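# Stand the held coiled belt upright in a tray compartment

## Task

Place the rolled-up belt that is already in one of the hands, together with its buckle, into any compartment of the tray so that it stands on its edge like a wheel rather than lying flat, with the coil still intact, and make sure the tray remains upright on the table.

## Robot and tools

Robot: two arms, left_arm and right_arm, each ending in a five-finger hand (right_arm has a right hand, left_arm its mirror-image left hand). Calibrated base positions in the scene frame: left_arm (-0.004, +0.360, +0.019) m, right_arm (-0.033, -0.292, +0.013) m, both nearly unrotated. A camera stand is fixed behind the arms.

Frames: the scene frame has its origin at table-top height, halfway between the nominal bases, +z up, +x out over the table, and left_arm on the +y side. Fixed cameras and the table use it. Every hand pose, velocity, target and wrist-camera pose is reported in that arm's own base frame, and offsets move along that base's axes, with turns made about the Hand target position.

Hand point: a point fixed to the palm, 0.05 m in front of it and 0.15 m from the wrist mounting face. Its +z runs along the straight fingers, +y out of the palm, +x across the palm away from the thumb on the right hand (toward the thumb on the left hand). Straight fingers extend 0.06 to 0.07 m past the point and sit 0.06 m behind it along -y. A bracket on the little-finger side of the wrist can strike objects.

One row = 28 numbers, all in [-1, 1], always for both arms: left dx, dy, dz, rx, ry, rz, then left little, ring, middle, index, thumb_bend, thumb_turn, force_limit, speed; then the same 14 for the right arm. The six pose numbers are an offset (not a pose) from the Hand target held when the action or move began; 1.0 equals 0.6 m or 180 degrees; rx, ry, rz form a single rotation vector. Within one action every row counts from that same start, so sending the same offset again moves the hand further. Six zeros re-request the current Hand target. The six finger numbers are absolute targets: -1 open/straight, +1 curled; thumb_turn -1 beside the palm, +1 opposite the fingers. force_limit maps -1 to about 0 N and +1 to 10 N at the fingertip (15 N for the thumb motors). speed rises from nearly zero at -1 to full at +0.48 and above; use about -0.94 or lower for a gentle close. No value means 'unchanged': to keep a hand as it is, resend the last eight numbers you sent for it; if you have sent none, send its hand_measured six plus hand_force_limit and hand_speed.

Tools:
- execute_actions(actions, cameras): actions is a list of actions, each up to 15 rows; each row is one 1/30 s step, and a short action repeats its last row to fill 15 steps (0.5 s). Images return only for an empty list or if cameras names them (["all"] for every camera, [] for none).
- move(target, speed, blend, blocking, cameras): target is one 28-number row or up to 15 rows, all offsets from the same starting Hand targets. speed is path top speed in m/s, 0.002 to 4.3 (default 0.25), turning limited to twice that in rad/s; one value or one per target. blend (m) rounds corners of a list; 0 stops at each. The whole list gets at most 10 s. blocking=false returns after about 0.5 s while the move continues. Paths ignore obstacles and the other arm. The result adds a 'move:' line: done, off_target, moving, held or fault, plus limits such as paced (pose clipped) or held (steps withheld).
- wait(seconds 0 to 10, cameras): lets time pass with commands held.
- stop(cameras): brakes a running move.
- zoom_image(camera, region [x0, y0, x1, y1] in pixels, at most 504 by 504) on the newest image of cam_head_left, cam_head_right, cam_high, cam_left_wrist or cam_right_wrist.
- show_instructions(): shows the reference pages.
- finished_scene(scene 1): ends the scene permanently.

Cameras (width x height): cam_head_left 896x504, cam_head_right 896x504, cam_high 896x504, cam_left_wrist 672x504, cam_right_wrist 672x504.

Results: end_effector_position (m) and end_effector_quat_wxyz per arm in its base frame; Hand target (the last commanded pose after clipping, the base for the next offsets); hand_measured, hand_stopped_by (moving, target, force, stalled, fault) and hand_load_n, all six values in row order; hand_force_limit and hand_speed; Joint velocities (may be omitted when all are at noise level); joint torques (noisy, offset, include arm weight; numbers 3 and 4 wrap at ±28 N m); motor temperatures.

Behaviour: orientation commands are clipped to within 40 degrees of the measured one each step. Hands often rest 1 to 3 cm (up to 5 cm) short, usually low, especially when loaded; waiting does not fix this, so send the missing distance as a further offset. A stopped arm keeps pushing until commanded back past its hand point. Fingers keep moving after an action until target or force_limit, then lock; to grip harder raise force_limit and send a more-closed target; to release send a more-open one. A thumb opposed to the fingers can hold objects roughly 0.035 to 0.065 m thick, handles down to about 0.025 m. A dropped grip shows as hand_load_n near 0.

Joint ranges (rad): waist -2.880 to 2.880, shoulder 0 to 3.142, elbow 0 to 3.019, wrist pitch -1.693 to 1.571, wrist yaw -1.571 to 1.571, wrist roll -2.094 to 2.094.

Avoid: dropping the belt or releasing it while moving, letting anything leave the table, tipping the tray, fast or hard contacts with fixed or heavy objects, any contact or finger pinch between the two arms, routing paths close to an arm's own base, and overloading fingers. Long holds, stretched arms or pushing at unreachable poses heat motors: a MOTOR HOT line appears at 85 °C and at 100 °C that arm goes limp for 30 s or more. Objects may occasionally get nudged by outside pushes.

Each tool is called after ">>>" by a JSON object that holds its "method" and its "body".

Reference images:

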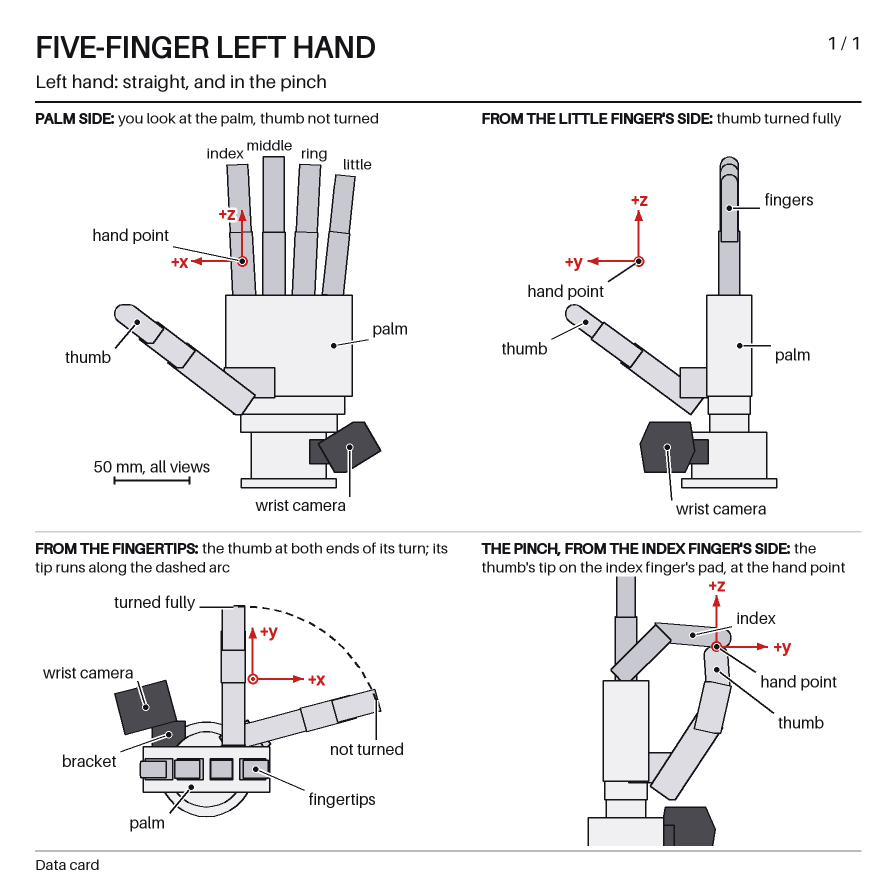

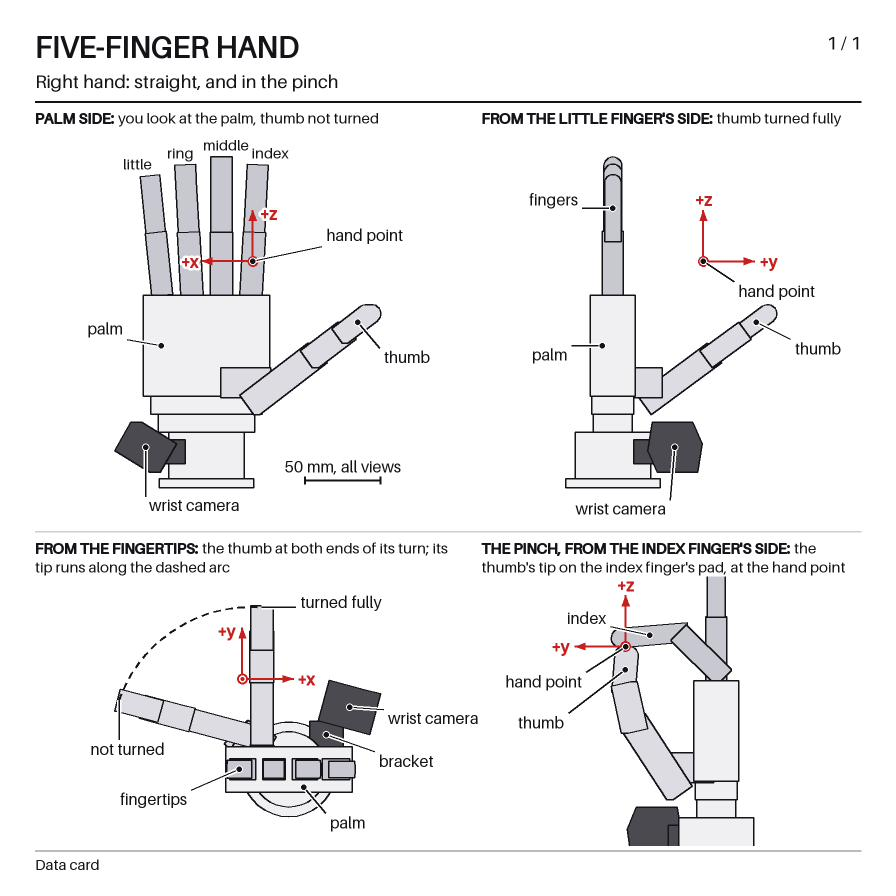

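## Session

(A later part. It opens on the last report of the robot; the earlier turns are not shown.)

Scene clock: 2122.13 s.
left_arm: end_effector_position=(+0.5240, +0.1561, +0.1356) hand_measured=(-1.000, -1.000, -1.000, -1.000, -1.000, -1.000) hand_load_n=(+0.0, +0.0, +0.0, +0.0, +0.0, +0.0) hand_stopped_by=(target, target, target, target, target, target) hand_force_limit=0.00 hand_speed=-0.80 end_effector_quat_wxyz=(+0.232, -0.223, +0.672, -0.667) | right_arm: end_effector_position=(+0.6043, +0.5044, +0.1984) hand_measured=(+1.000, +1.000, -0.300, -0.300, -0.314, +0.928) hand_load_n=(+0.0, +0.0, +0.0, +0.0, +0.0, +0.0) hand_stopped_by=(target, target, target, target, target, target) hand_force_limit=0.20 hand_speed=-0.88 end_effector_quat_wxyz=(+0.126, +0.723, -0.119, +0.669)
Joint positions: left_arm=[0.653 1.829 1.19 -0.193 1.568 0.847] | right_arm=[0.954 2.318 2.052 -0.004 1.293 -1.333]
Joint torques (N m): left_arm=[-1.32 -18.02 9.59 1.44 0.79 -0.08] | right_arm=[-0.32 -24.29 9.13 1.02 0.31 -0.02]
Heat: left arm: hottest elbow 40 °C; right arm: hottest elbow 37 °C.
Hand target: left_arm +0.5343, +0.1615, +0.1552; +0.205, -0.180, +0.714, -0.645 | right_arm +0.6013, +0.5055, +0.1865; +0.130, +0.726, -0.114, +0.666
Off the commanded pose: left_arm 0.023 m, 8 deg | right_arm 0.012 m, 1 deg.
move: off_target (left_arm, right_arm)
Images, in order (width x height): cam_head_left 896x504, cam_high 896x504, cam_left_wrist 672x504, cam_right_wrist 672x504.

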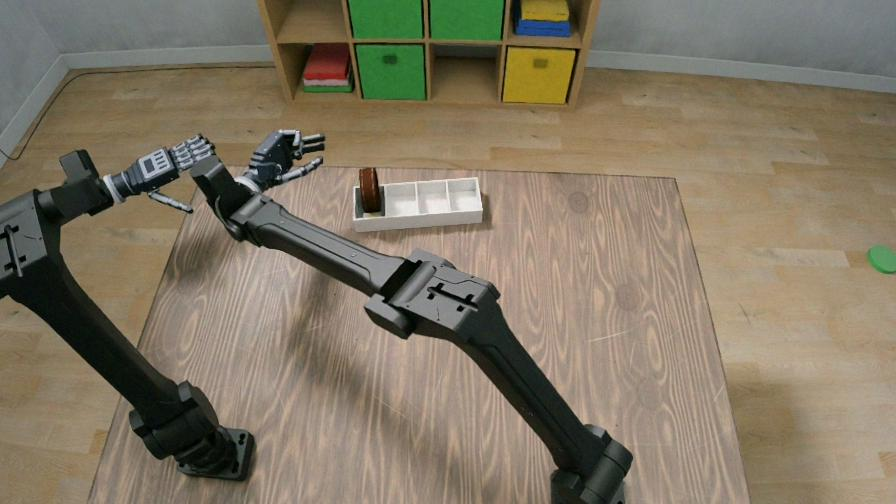

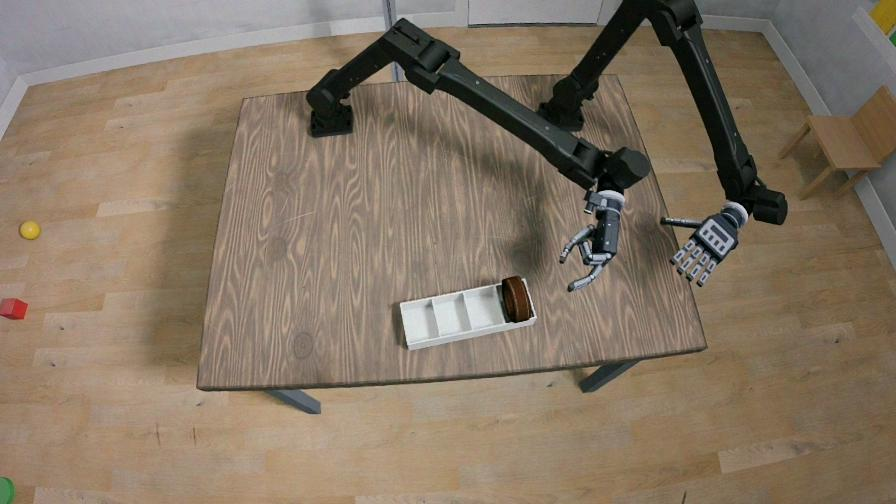

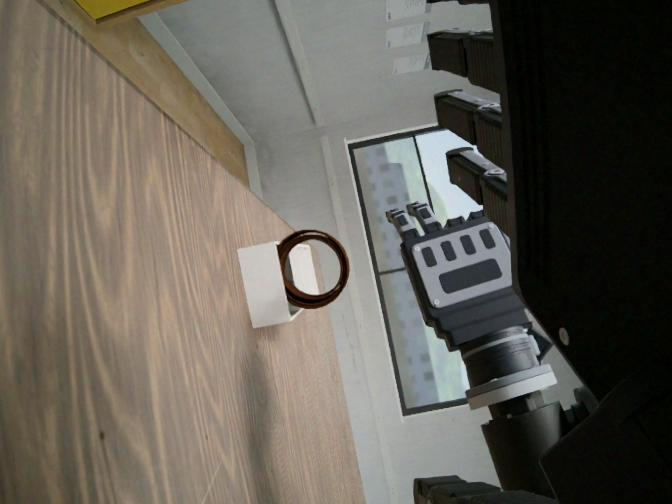

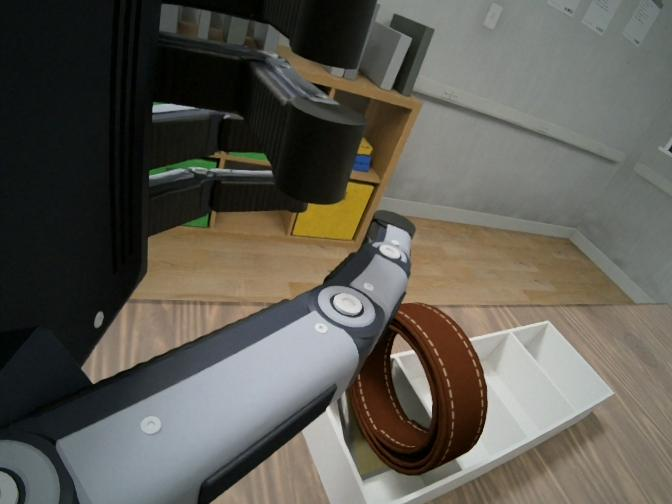

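>>> {"method": "move", "body": {"target": [[0, 0, 0, 0, 0, 0, -1, -1, -1, -1, -1, -1, 0, -0.8, -0.25, -0.15, 0.15, 0, 0, 0, 1.0, 1.0, -0.3, -0.3, -0.312, 0.928, 0.2, -0.88], [0.0, -0.25, -0.01, 0, 0, 0, -1, -1, -1, -1, -1, -1, 0, -0.8, -0.25, -0.15, 0.15, 0, 0, 0, 1.0, 1.0, -0.3, -0.3, -0.312, 0.928, 0.2, -0.88]], "speed": [0.25, 0.2], "blend": [0.0, 0], "cameras": ["cam_left_wrist", "cam_high", "cam_head_left"]}}

>>> {"method": "zoom_image", "body": {"camera": "cam_left_wrist", "region": [150, 130, 450, 380]}}

Scene clock: 2151.50 s.
left_arm: end_effector_position=(+0.5332, +0.0100, +0.1404) hand_measured=(-1.000, -1.000, -1.000, -1.000, -1.000, -1.000) hand_load_n=(+0.5, +0.0, +0.0, +0.0, +0.0, +0.0) hand_stopped_by=(target, target, target, target, target, target) hand_force_limit=0.00 hand_speed=-0.80 end_effector_quat_wxyz=(+0.193, -0.186, +0.715, -0.646) | right_arm: end_effector_position=(+0.4519, +0.4144, +0.2810) hand_measured=(+1.000, +1.000, -0.300, -0.300, -0.314, +0.928) hand_load_n=(+0.0, +0.0, +0.0, +0.0, +0.0, +0.0) hand_stopped_by=(target, target, target, target, target, target) hand_force_limit=0.20 hand_speed=-0.88 end_effector_quat_wxyz=(+0.129, +0.725, -0.115, +0.667)
Joint positions: left_arm=[0.384 1.695 1.01 0.163 1.385 0.55] | right_arm=[1.072 1.828 1.508 -0.162 1.402 -1.129]
Joint torques (N m): left_arm=[-0.56 -16.21 6.74 2.63 0.46 -0.16] | right_arm=[-0.44 -17.49 9.59 0.91 0.42 0.01]
Heat: left arm: hottest elbow 40 °C; right arm: hottest elbow 35 °C.
Hand target: left_arm +0.5343, +0.0114, +0.1491; +0.205, -0.180, +0.714, -0.645 | right_arm +0.4512, +0.4155, +0.2766; +0.131, +0.726, -0.113, +0.665
Off the commanded pose: left_arm 0.009 m, 2 deg | right_arm 0.005 m, 0 deg.
move: done
Images, in order (width x height): cam_head_left 896x504, cam_high 896x504, cam_left_wrist 672x504.

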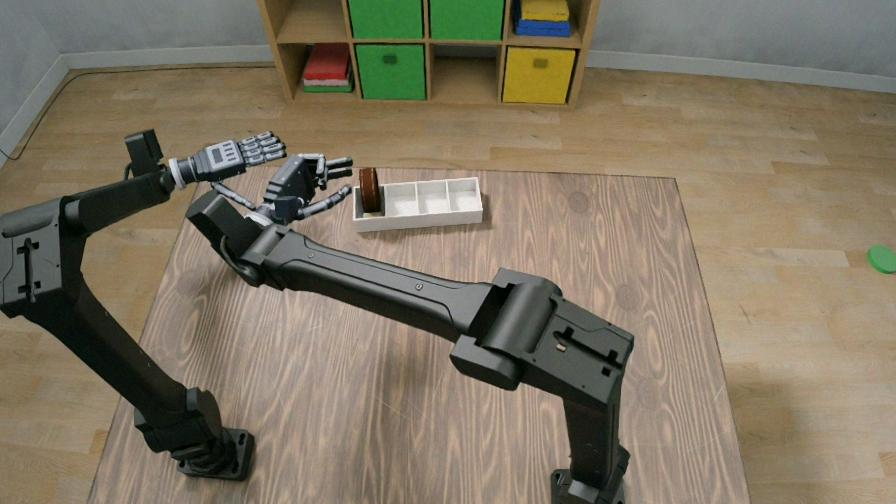

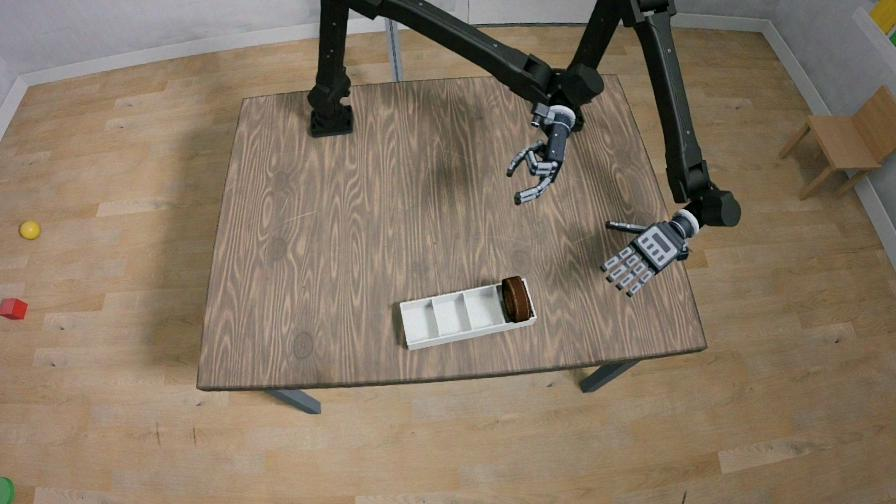

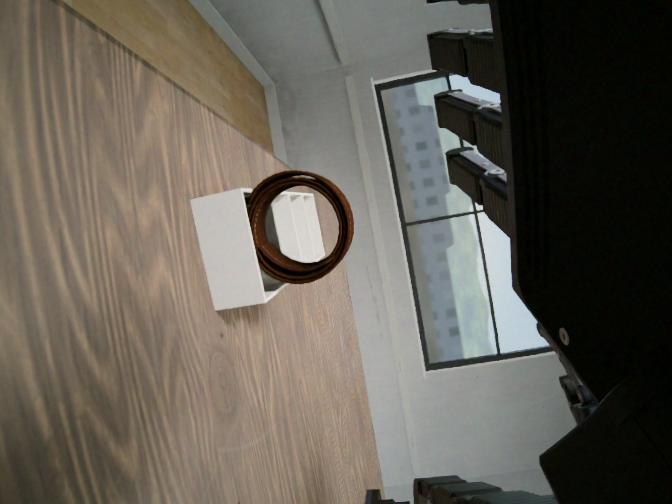

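Scaled by 1.680 from the camera's 672x504 image, which has a finer 960x720 frame.

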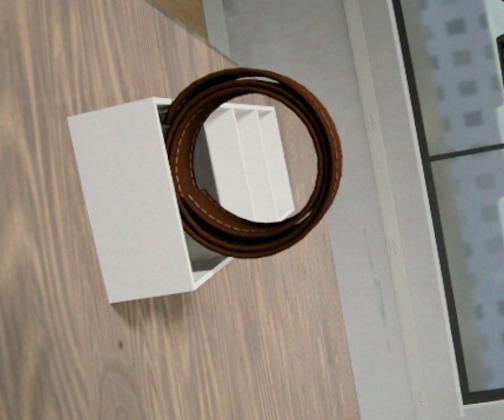

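>>> {"method": "zoom_image", "body": {"camera": "cam_left_wrist", "region": [220, 150, 370, 300]}}

Scaled by 3.360 from the camera's 672x504 image, which has a finer 960x720 frame.

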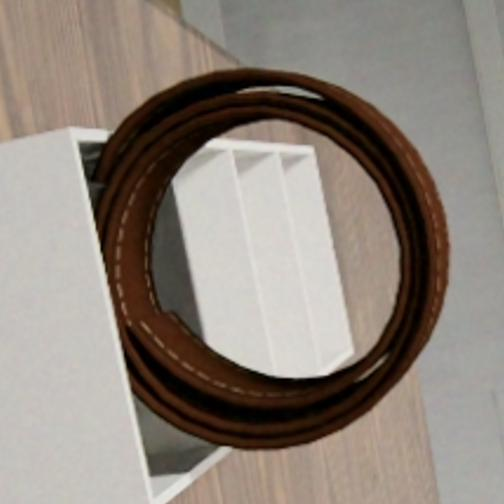

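>>> {"method": "execute_actions", "body": {"actions": [], "cameras": ["all"]}}

Scene clock: 2380.40 s.
left_arm: end_effector_position=(+0.5332, +0.0100, +0.1404) hand_measured=(-1.000, -1.000, -1.000, -1.000, -1.000, -1.000) hand_load_n=(+0.0, +0.0, +0.0, +0.0, +0.0, +0.0) hand_stopped_by=(target, target, target, target, target, target) hand_force_limit=0.00 hand_speed=-0.80 end_effector_quat_wxyz=(+0.193, -0.186, +0.715, -0.646) | right_arm: end_effector_position=(+0.4519, +0.4144, +0.2810) hand_measured=(+1.000, +1.000, -0.300, -0.300, -0.314, +0.928) hand_load_n=(+0.0, +0.0, +0.0, +0.0, +0.0, +0.0) hand_stopped_by=(target, target, target, target, target, target) hand_force_limit=0.20 hand_speed=-0.88 end_effector_quat_wxyz=(+0.129, +0.725, -0.115, +0.667)
Joint positions: left_arm=[0.384 1.695 1.01 0.163 1.385 0.55] | right_arm=[1.072 1.828 1.508 -0.162 1.402 -1.129]
Joint velocities: within noise
Joint torques (N m): left_arm=[-0.79 -16.15 6.75 2.62 0.47 -0.14] | right_arm=[-0.44 -17.49 9.58 0.91 0.42 0]
Motor temperatures (°C): left_arm=[26 33 37 28 28 28] | right_arm=[26 30 34 27 28 27]
Heat: left arm: hottest elbow 37 °C; right arm: hottest elbow 34 °C.
Hand target: left_arm +0.5343, +0.0114, +0.1491; +0.205, -0.180, +0.714, -0.645 | right_arm +0.4512, +0.4155, +0.2766; +0.131, +0.726, -0.113, +0.665
Off the commanded pose: left_arm 0.009 m, 2 deg | right_arm 0.005 m, 0 deg.

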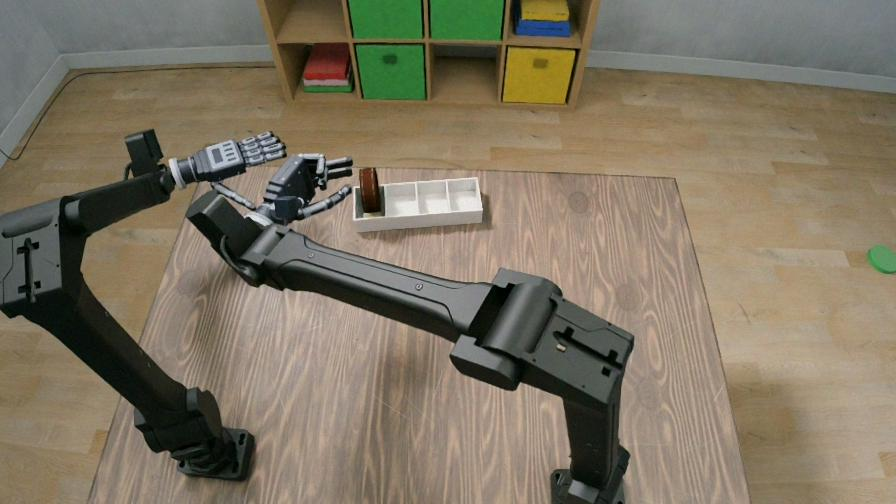

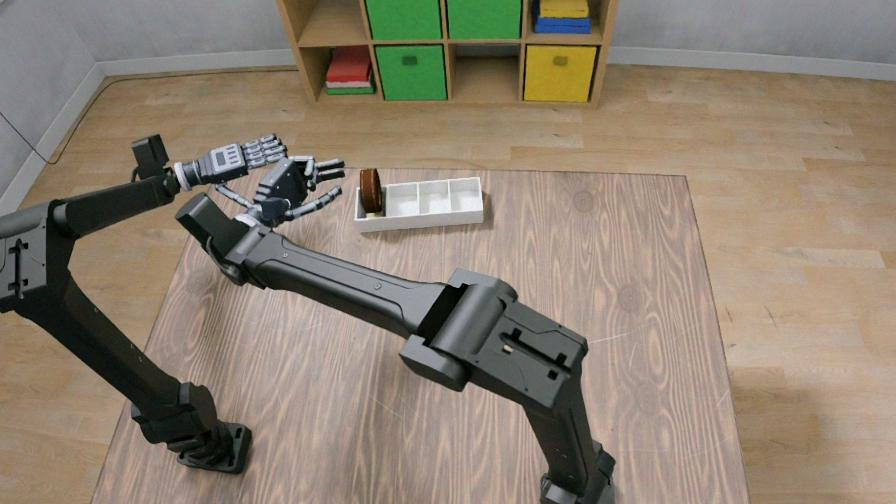

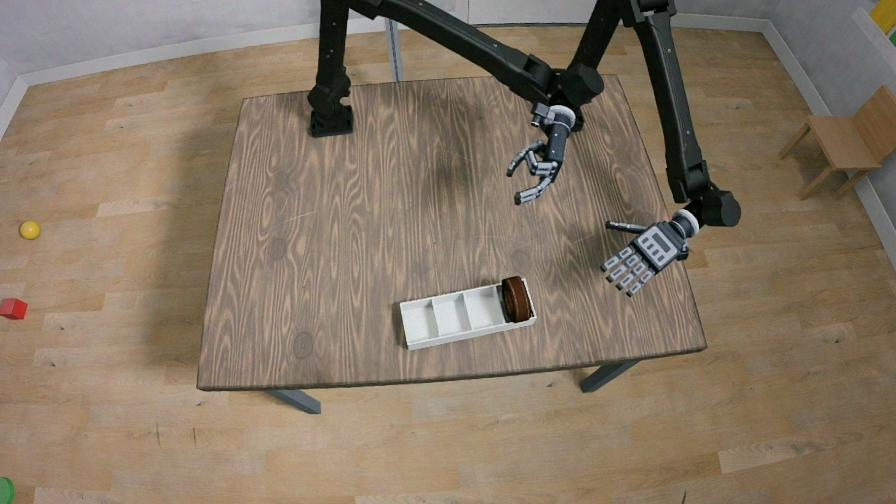

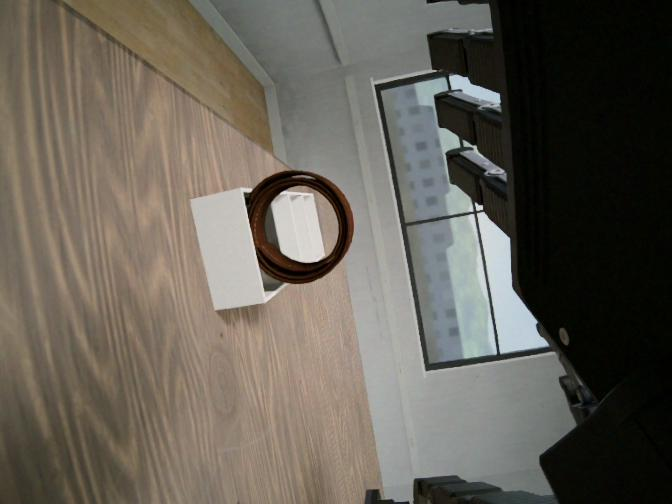

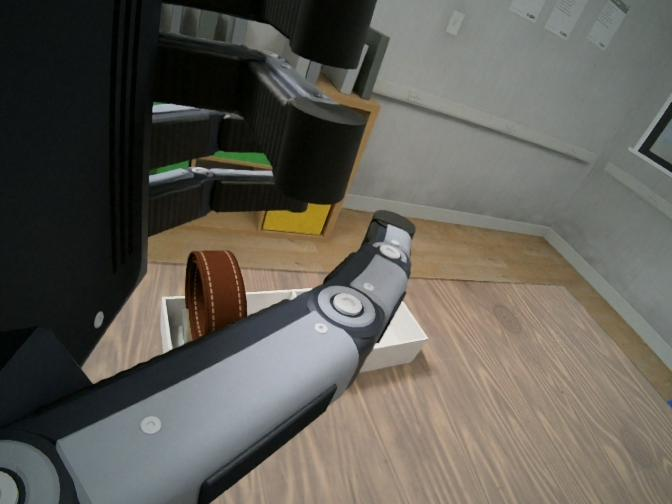

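>>> {"method": "zoom_image", "body": {"camera": "cam_left_wrist", "region": [180, 140, 380, 330]}}

>>> {"method": "zoom_image", "body": {"camera": "cam_head_left", "region": [330, 140, 500, 250]}}

>>> {"method": "zoom_image", "body": {"camera": "cam_high", "region": [460, 250, 570, 350]}}

Scaled by 2.520 from the camera's 672x504 image, which has a finer 960x720 frame.

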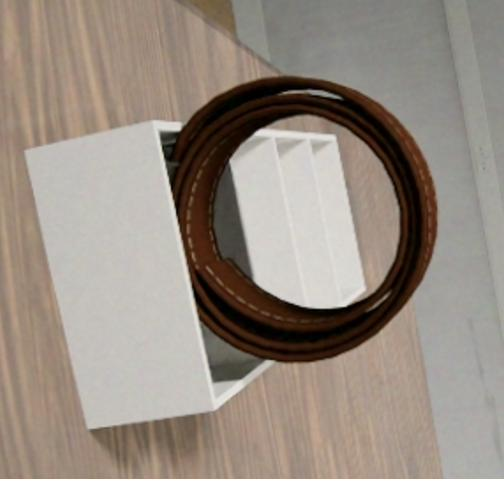

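Scaled by 2.965 from the camera's 896x504 image, which has a finer 1280x720 frame.

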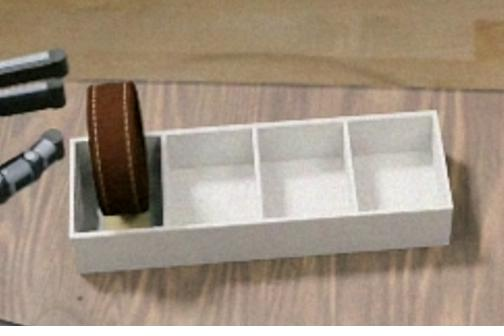

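Scaled by 4.582 from the camera's 896x504 image, which has a finer 1280x720 frame.

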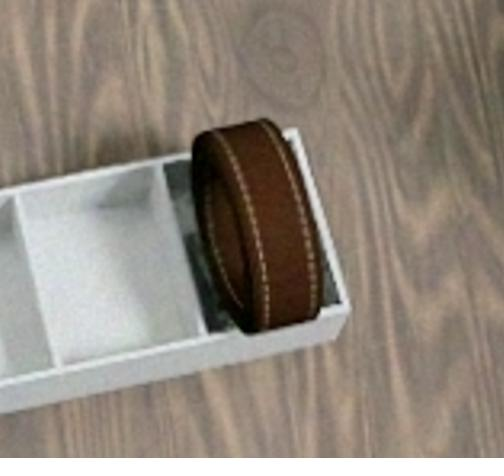

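>>> {"method": "move", "body": {"target": [[0,0,0,0,0,0,-1,-1,-1,-1,-1,-1,0,-0.8,0.1,0.02,0.08,0.5078,-0.0846,0.0889,-1,-1,-0.2,-0.2,-1,-1,0.2,-0.5],[0,0,0,0,0,0,-1,-1,-1,-1,-1,-1,0,-0.8,0.36,0.046,0.0,0.5078,-0.0846,0.0889,-1,-1,-0.2,-0.2,-1,-1,0.2,-0.5]], "speed": [0.12,0.1], "blend": [0.03,0], "cameras": ["cam_left_wrist","cam_high","cam_head_left"]}}

Scene clock: 2565.17 s.
left_arm: end_effector_position=(+0.5332, +0.0100, +0.1404) hand_measured=(-1.000, -1.000, -1.000, -1.000, -1.000, -1.000) hand_load_n=(+0.0, +0.0, +0.0, +0.0, +0.0, +0.0) hand_stopped_by=(target, target, target, target, target, target) hand_force_limit=0.00 hand_speed=-0.80 end_effector_quat_wxyz=(+0.193, -0.186, +0.715, -0.646) | right_arm: end_effector_position=(+0.6508, +0.4344, +0.2541) hand_measured=(-1.000, -1.000, -0.200, -0.200, -1.000, -1.000) hand_load_n=(+0.0, +0.0, +0.0, +0.0, +0.0, +0.0) hand_stopped_by=(target, target, target, target, target, target) hand_force_limit=0.20 hand_speed=-0.50 end_effector_quat_wxyz=(+0.506, -0.542, +0.474, -0.475)
Joint positions: left_arm=[0.384 1.695 1.01 0.163 1.385 0.55] | right_arm=[0.697 1.817 1.399 0.374 0.597 -0.009]
Joint torques (N m): left_arm=[-1.14 -16.09 6.75 2.5 0.45 -0.11] | right_arm=[-0.97 -16.44 15.2 2.17 -0.11 0.05]
Heat: left arm: hottest elbow 37 °C; right arm: hottest elbow 34 °C.
Hand target: left_arm +0.5342, +0.0114, +0.1491; +0.204, -0.179, +0.715, -0.644 | right_arm +0.6673, +0.4431, +0.2767; +0.524, -0.523, +0.476, -0.475
Off the commanded pose: left_arm 0.009 m, 2 deg | right_arm 0.029 m, 3 deg.
move: off_target (right_arm)
Images, in order (width x height): cam_head_left 896x504, cam_high 896x504, cam_left_wrist 672x504.

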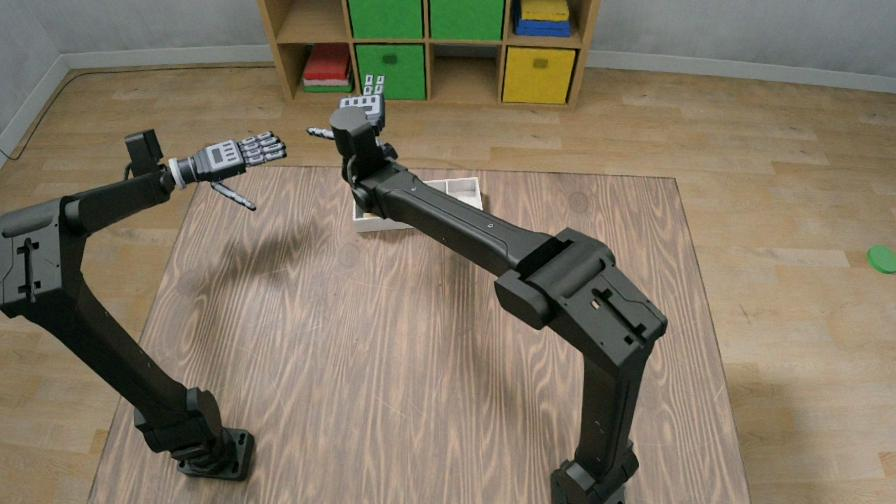

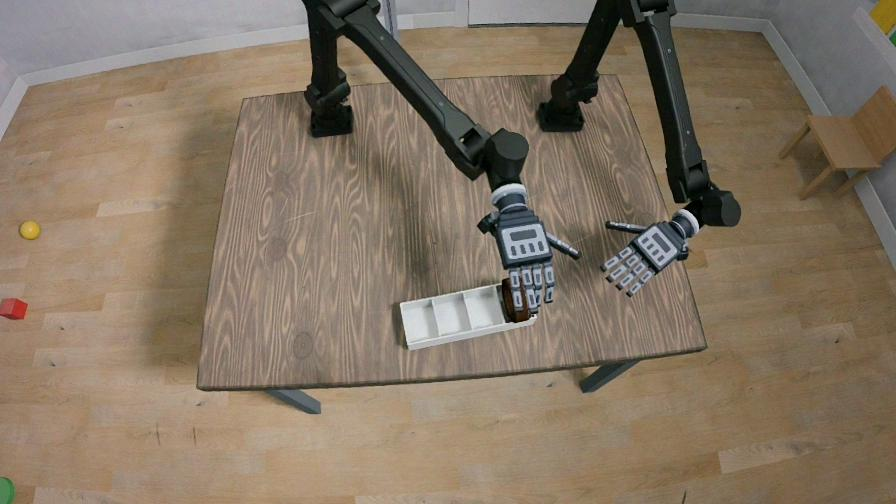

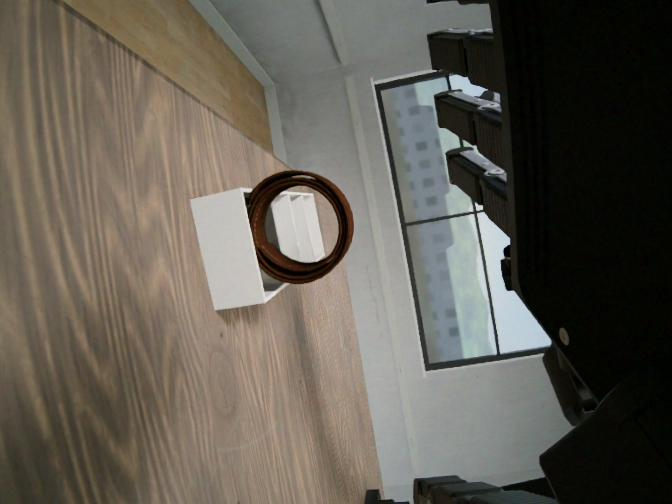

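>>> {"method": "move", "body": {"target": [0,0,0,0,0,0,-1,-1,-1,-1,-1,-1,0,-0.8,0.0167,0.0,-0.167,0,0,0,-1,-1,-0.2,-0.2,-1,-1,0.2,-0.5], "speed": 0.08, "cameras": ["cam_left_wrist","cam_high","cam_right_wrist"]}}

Scene clock: 2578.80 s.
left_arm: end_effector_position=(+0.5332, +0.0100, +0.1404) hand_measured=(-1.000, -1.000, -1.000, -1.000, -1.000, -1.000) hand_load_n=(+0.0, +0.0, -0.5, +0.0, +0.0, -0.5) hand_stopped_by=(target, target, target, target, target, target) hand_force_limit=0.00 hand_speed=-0.80 end_effector_quat_wxyz=(+0.193, -0.186, +0.715, -0.646) | right_arm: end_effector_position=(+0.6743, +0.4485, +0.1923) hand_measured=(-1.000, -1.000, -0.200, -0.200, -1.000, -1.000) hand_load_n=(+0.0, +0.0, -0.5, +0.0, +0.0, +0.0) hand_stopped_by=(target, target, target, target, target, target) hand_force_limit=0.20 hand_speed=-0.50 end_effector_quat_wxyz=(+0.527, -0.522, +0.471, -0.477)
Joint positions: left_arm=[0.384 1.695 1.01 0.163 1.385 0.55] | right_arm=[0.689 1.964 1.399 0.579 0.587 -0.008]
Joint torques (N m): left_arm=[-0.79 -16.26 6.78 2.36 0.43 -0.11] | right_arm=[-1.14 -18.14 8.31 2.56 -0.14 0.05]
Heat: left arm: hottest elbow 37 °C; right arm: hottest elbow 35 °C.
Hand target: left_arm +0.5342, +0.0114, +0.1491; +0.204, -0.179, +0.715, -0.644 | right_arm +0.6773, +0.4430, +0.1764; +0.524, -0.523, +0.476, -0.475
Off the commanded pose: left_arm 0.009 m, 2 deg | right_arm 0.017 m, 1 deg.
move: off_target (right_arm)
Images, in order (width x height): cam_high 896x504, cam_left_wrist 672x504, cam_right_wrist 672x504.

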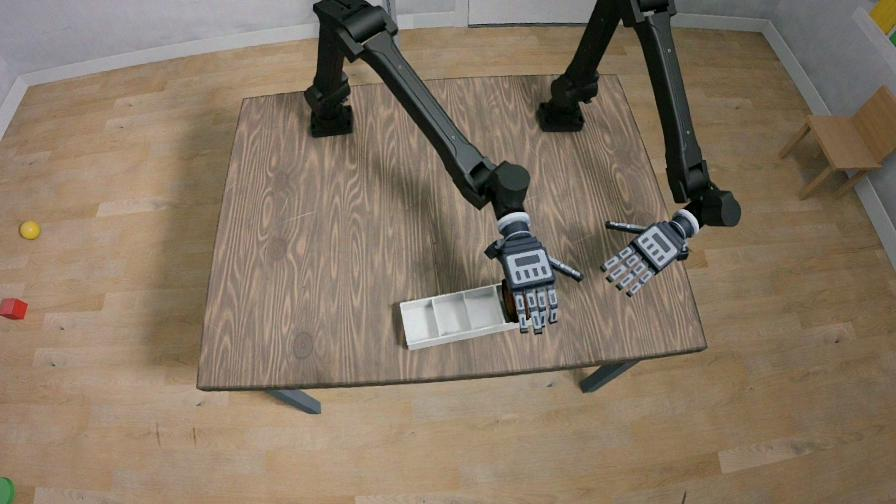

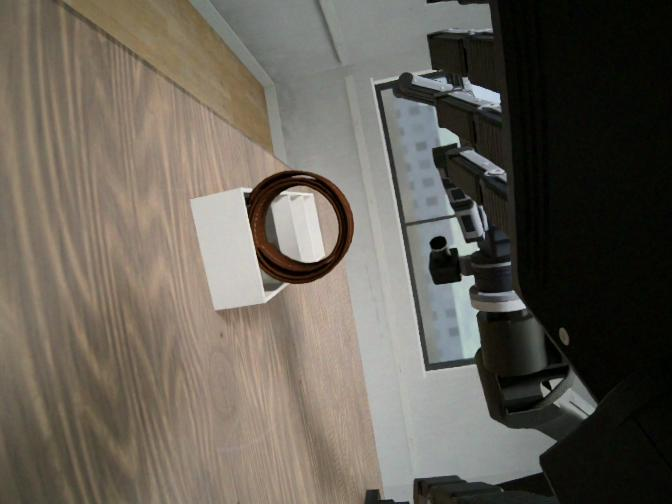

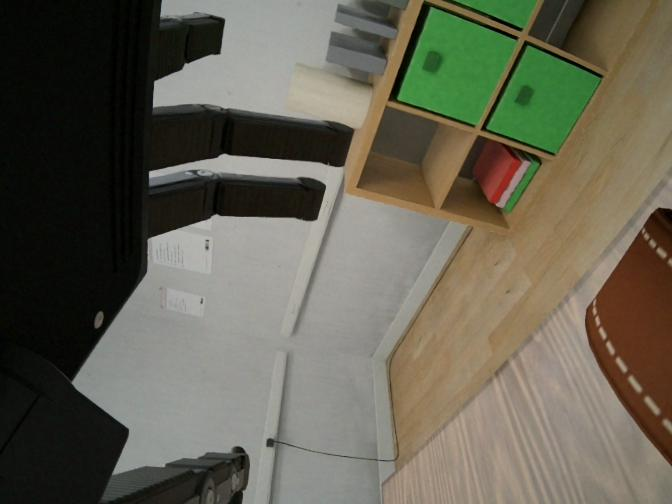

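>>> {"method": "zoom_image", "body": {"camera": "cam_left_wrist", "region": [340, 20, 540, 300]}}

Scaled by 1.800 from the camera's 672x504 image, which has a finer 960x720 frame.

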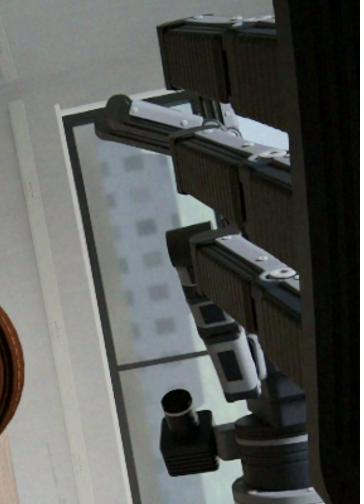

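>>> {"method": "move", "body": {"target": [0,0,0,0,0,0,-1,-1,-1,-1,-1,-1,0,-0.8,-0.008,-0.018,-0.11,0,0,0,-1,-1,-0.2,-0.2,-1,-1,0.2,-0.5], "speed": 0.06, "cameras": ["cam_left_wrist","cam_high"]}}

>>> {"method": "zoom_image", "body": {"camera": "cam_left_wrist", "region": [180, 20, 540, 330]}}

Scene clock: 2603.00 s.
left_arm: end_effector_position=(+0.5332, +0.0100, +0.1404) hand_measured=(-1.000, -1.000, -1.000, -1.000, -1.000, -1.000) hand_load_n=(+0.0, +0.0, +0.0, +0.0, +0.0, +0.0) hand_stopped_by=(target, target, target, target, target, target) hand_force_limit=0.00 hand_speed=-0.80 end_effector_quat_wxyz=(+0.193, -0.186, +0.715, -0.646) | right_arm: end_effector_position=(+0.6703, +0.4384, +0.1254) hand_measured=(-1.000, -1.000, -0.200, -0.200, -1.000, -1.000) hand_load_n=(+0.0, +0.0, +0.0, +0.0, +0.0, +0.0) hand_stopped_by=(target, target, target, target, target, target) hand_force_limit=0.20 hand_speed=-0.50 end_effector_quat_wxyz=(+0.527, -0.523, +0.471, -0.477)
Joint positions: left_arm=[0.384 1.695 1.01 0.163 1.385 0.55] | right_arm=[0.681 2.048 1.326 0.735 0.579 -0.008]
Joint torques (N m): left_arm=[-0.79 -15.97 6.83 2.48 0.45 -0.11] | right_arm=[-1.2 -18.2 7.58 2.62 -0.13 0.05]
Heat: left arm: hottest elbow 37 °C; right arm: hottest elbow 34 °C.
Hand target: left_arm +0.5342, +0.0114, +0.1491; +0.204, -0.179, +0.715, -0.644 | right_arm +0.6724, +0.4322, +0.1103; +0.524, -0.523, +0.476, -0.475
Off the commanded pose: left_arm 0.009 m, 2 deg | right_arm 0.016 m, 1 deg.
move: off_target (right_arm)
Images, in order (width x height): cam_high 896x504, cam_left_wrist 672x504.

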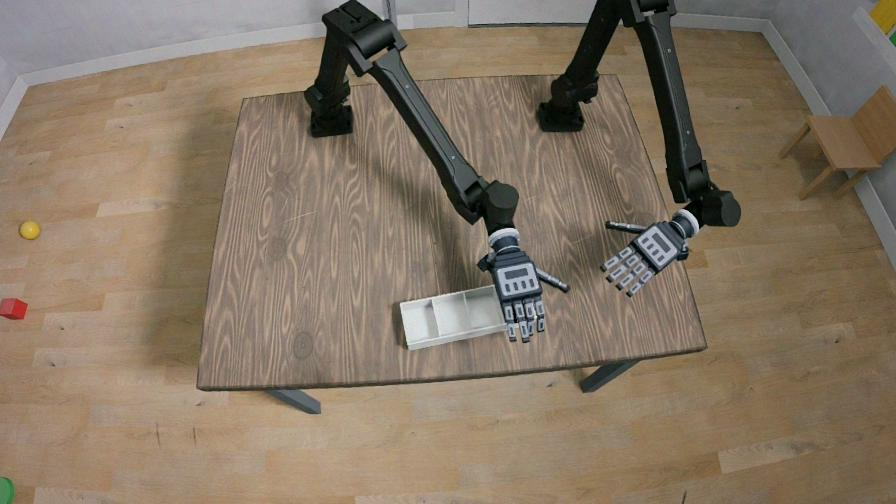

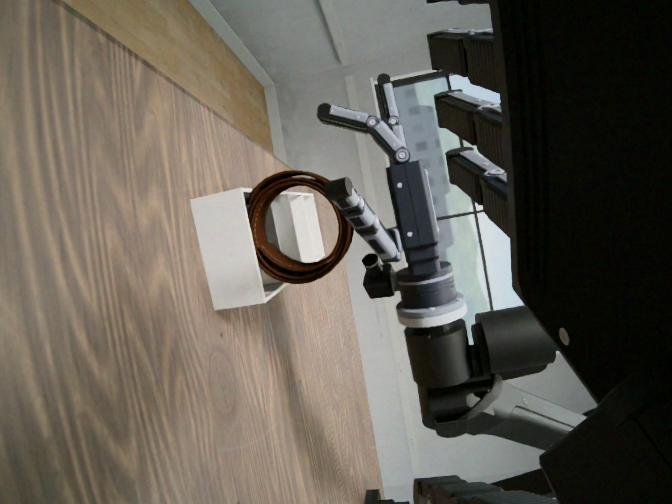

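Scaled by 1.400 from the camera's 672x504 image, which has a finer 960x720 frame.

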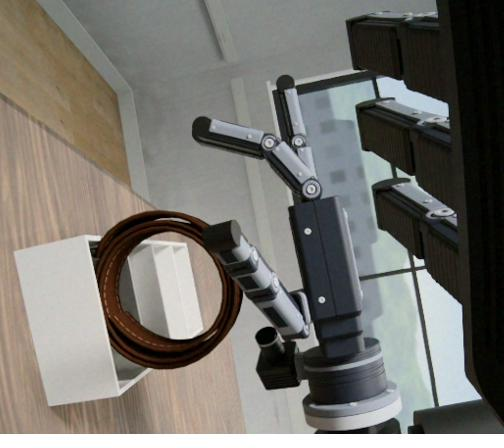

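>>> {"method": "move", "body": {"target": [0,0,0,0,0,0,-1,-1,-1,-1,-1,-1,0,-0.8,-0.0498,-0.0048,-0.0417,0,0,0,-1,-1,-0.2,-0.2,-1,-1,0.2,-0.5], "speed": 0.05, "cameras": ["cam_left_wrist"]}}

>>> {"method": "zoom_image", "body": {"camera": "cam_left_wrist", "region": [180, 80, 440, 330]}}

Scene clock: 2628.23 s.
left_arm: end_effector_position=(+0.5332, +0.0100, +0.1404) hand_measured=(-1.000, -1.000, -1.000, -1.000, -1.000, -1.000) hand_load_n=(+0.0, +0.0, +0.0, +0.0, +0.0, +0.0) hand_stopped_by=(target, target, target, target, target, target) hand_force_limit=0.00 hand_speed=-0.80 end_effector_quat_wxyz=(+0.193, -0.186, +0.715, -0.646) | right_arm: end_effector_position=(+0.6485, +0.4262, +0.1014) hand_measured=(-1.000, -1.000, -0.200, -0.200, -1.000, -1.000) hand_load_n=(+0.0, +0.0, +0.0, +0.0, +0.0, +0.0) hand_stopped_by=(target, target, target, target, target, target) hand_force_limit=0.20 hand_speed=-0.50 end_effector_quat_wxyz=(+0.525, -0.519, +0.474, -0.480)
Joint positions: left_arm=[0.384 1.695 1.01 0.163 1.385 0.55] | right_arm=[0.692 2.048 1.236 0.827 0.602 -0.008]
Joint torques (N m): left_arm=[-0.67 -16.03 6.79 2.45 0.45 -0.11] | right_arm=[0.03 -17.32 6.83 2.58 0.06 0.05]
Heat: left arm: hottest elbow 37 °C; right arm: hottest elbow 34 °C.
Hand target: left_arm +0.5342, +0.0114, +0.1491; +0.204, -0.179, +0.715, -0.644 | right_arm +0.6425, +0.4294, +0.0853; +0.524, -0.523, +0.476, -0.475
Off the commanded pose: left_arm 0.009 m, 2 deg | right_arm 0.017 m, 1 deg.
move: off_target (right_arm)
Images, in order (width x height): cam_left_wrist 672x504.

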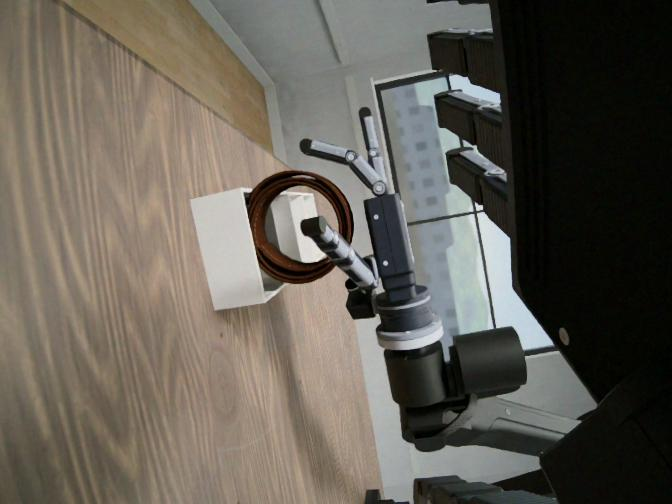

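Scaled by 1.938 from the camera's 672x504 image, which has a finer 960x720 frame.

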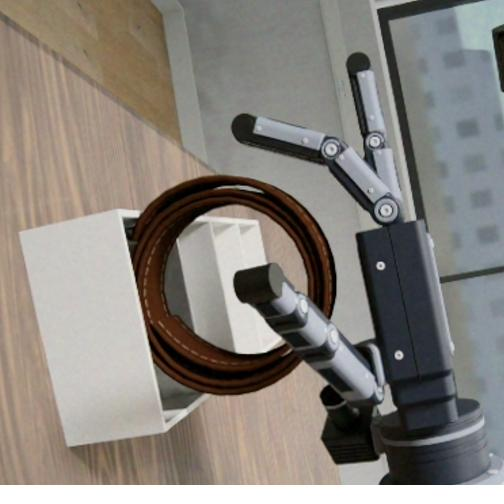

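>>> {"method": "move", "body": {"target": [0,0,0,0,0,0,-1,-1,-1,-1,-1,-1,0,-0.8,-0.0333,-0.0032,0,0,0,0,-1,-1,-0.2,-0.2,-1,-1,0.2,-0.5], "speed": 0.04, "cameras": ["cam_left_wrist"]}}

>>> {"method": "zoom_image", "body": {"camera": "cam_left_wrist", "region": [180, 80, 440, 330]}}

Scene clock: 2637.47 s.
left_arm: end_effector_position=(+0.5332, +0.0100, +0.1404) hand_measured=(-1.000, -1.000, -1.000, -1.000, -1.000, -1.000) hand_load_n=(+0.0, -0.5, +0.0, +0.0, +0.0, +0.0) hand_stopped_by=(target, target, target, target, target, target) hand_force_limit=0.00 hand_speed=-0.80 end_effector_quat_wxyz=(+0.193, -0.186, +0.715, -0.646) | right_arm: end_effector_position=(+0.6287, +0.4234, +0.0812) hand_measured=(-1.000, -1.000, -0.200, -0.200, -1.000, -1.000) hand_load_n=(+0.0, +0.0, +0.0, +0.0, +0.0, +0.0) hand_stopped_by=(target, target, target, target, target, target) hand_force_limit=0.20 hand_speed=-0.50 end_effector_quat_wxyz=(+0.516, -0.528, +0.476, -0.479)
Joint positions: left_arm=[0.384 1.695 1.01 0.163 1.385 0.55] | right_arm=[0.71 2.048 1.183 0.854 0.622 -0.008]
Joint torques (N m): left_arm=[-0.79 -16.09 6.79 2.36 0.44 -0.11] | right_arm=[0.09 -19.25 6.39 2.61 0.07 0.05]
Heat: left arm: hottest elbow 37 °C; right arm: hottest elbow 33 °C.
Hand target: left_arm +0.5342, +0.0114, +0.1491; +0.204, -0.179, +0.715, -0.644 | right_arm +0.6226, +0.4274, +0.0854; +0.524, -0.523, +0.476, -0.475
Off the commanded pose: left_arm 0.009 m, 2 deg | right_arm 0.008 m, 1 deg.
move: done
Images, in order (width x height): cam_left_wrist 672x504.

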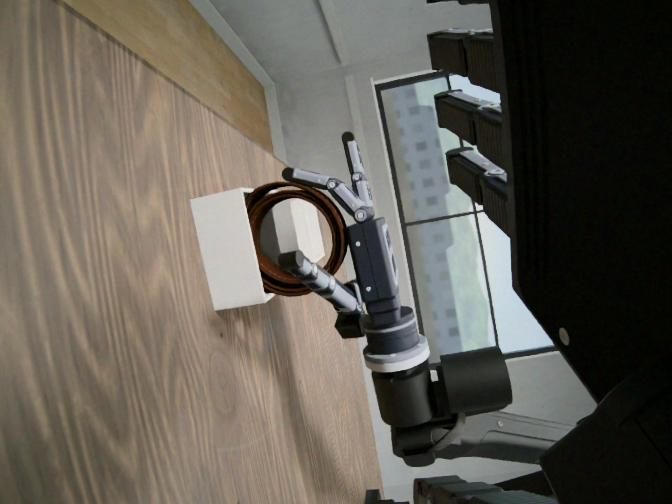

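Scaled by 1.938 from the camera's 672x504 image, which has a finer 960x720 frame.

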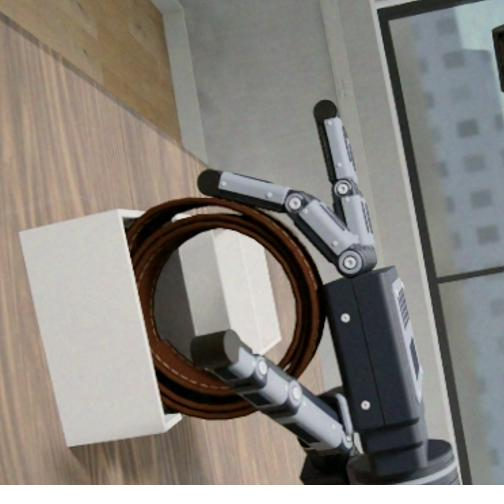

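>>> {"method": "move", "body": {"target": [0,0,0,0,0,0,-1,-1,-1,-1,-1,-1,0,-0.8,0.0,0.0,-0.02,0,0,0,-1,-1,-0.2,-0.2,-1,-1,0.2,-0.5], "speed": 0.03, "cameras": ["cam_left_wrist"]}}

>>> {"method": "zoom_image", "body": {"camera": "cam_left_wrist", "region": [180, 80, 440, 330]}}

Scene clock: 2650.57 s.
left_arm: end_effector_position=(+0.5332, +0.0100, +0.1404) hand_measured=(-1.000, -1.000, -1.000, -1.000, -1.000, -1.000) hand_load_n=(+0.0, +0.0, +0.0, +0.0, +0.0, +0.0) hand_stopped_by=(target, target, target, target, target, target) hand_force_limit=0.00 hand_speed=-0.80 end_effector_quat_wxyz=(+0.193, -0.186, +0.715, -0.646) | right_arm: end_effector_position=(+0.6298, +0.4244, +0.0875) hand_measured=(-1.000, -1.000, -0.200, -0.200, -1.000, -1.000) hand_load_n=(+0.0, +0.0, +0.0, +0.0, +0.0, +0.0) hand_stopped_by=(target, target, target, target, target, target) hand_force_limit=0.20 hand_speed=-0.50 end_effector_quat_wxyz=(+0.524, -0.519, +0.475, -0.480)
Joint positions: left_arm=[0.384 1.695 1.01 0.163 1.385 0.55] | right_arm=[0.71 2.048 1.183 0.879 0.622 -0.008]
Joint torques (N m): left_arm=[-0.85 -16.21 6.86 2.44 0.46 -0.12] | right_arm=[0.09 -17.14 6.26 2.62 0.05 0.05]
Heat: left arm: hottest elbow 37 °C; right arm: hottest elbow 33 °C.
Hand target: left_arm +0.5342, +0.0114, +0.1491; +0.204, -0.179, +0.715, -0.644 | right_arm +0.6226, +0.4274, +0.0734; +0.524, -0.523, +0.476, -0.475
Off the commanded pose: left_arm 0.009 m, 2 deg | right_arm 0.016 m, 1 deg.
move: off_target (right_arm)
Images, in order (width x height): cam_left_wrist 672x504.

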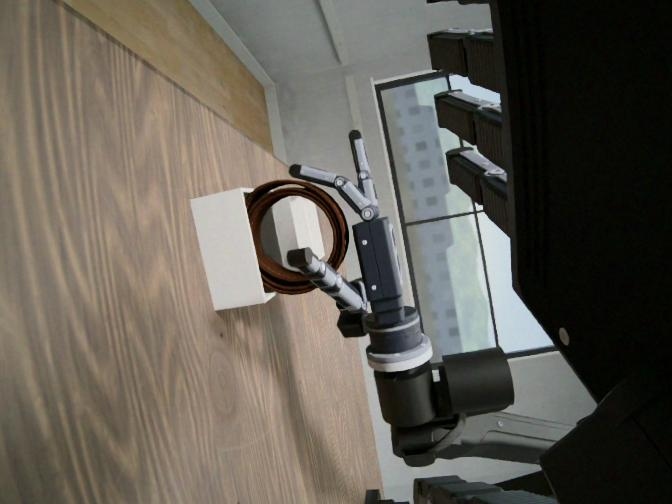

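Scaled by 1.938 from the camera's 672x504 image, which has a finer 960x720 frame.

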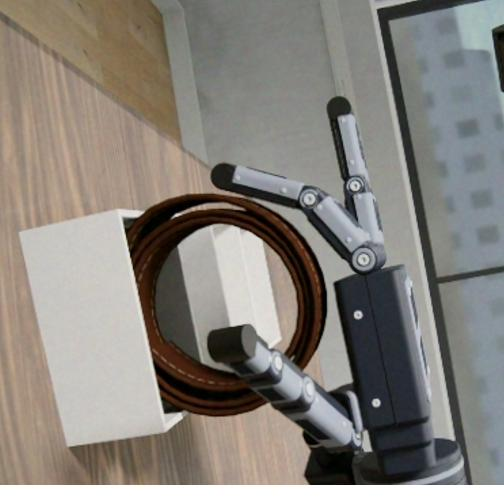

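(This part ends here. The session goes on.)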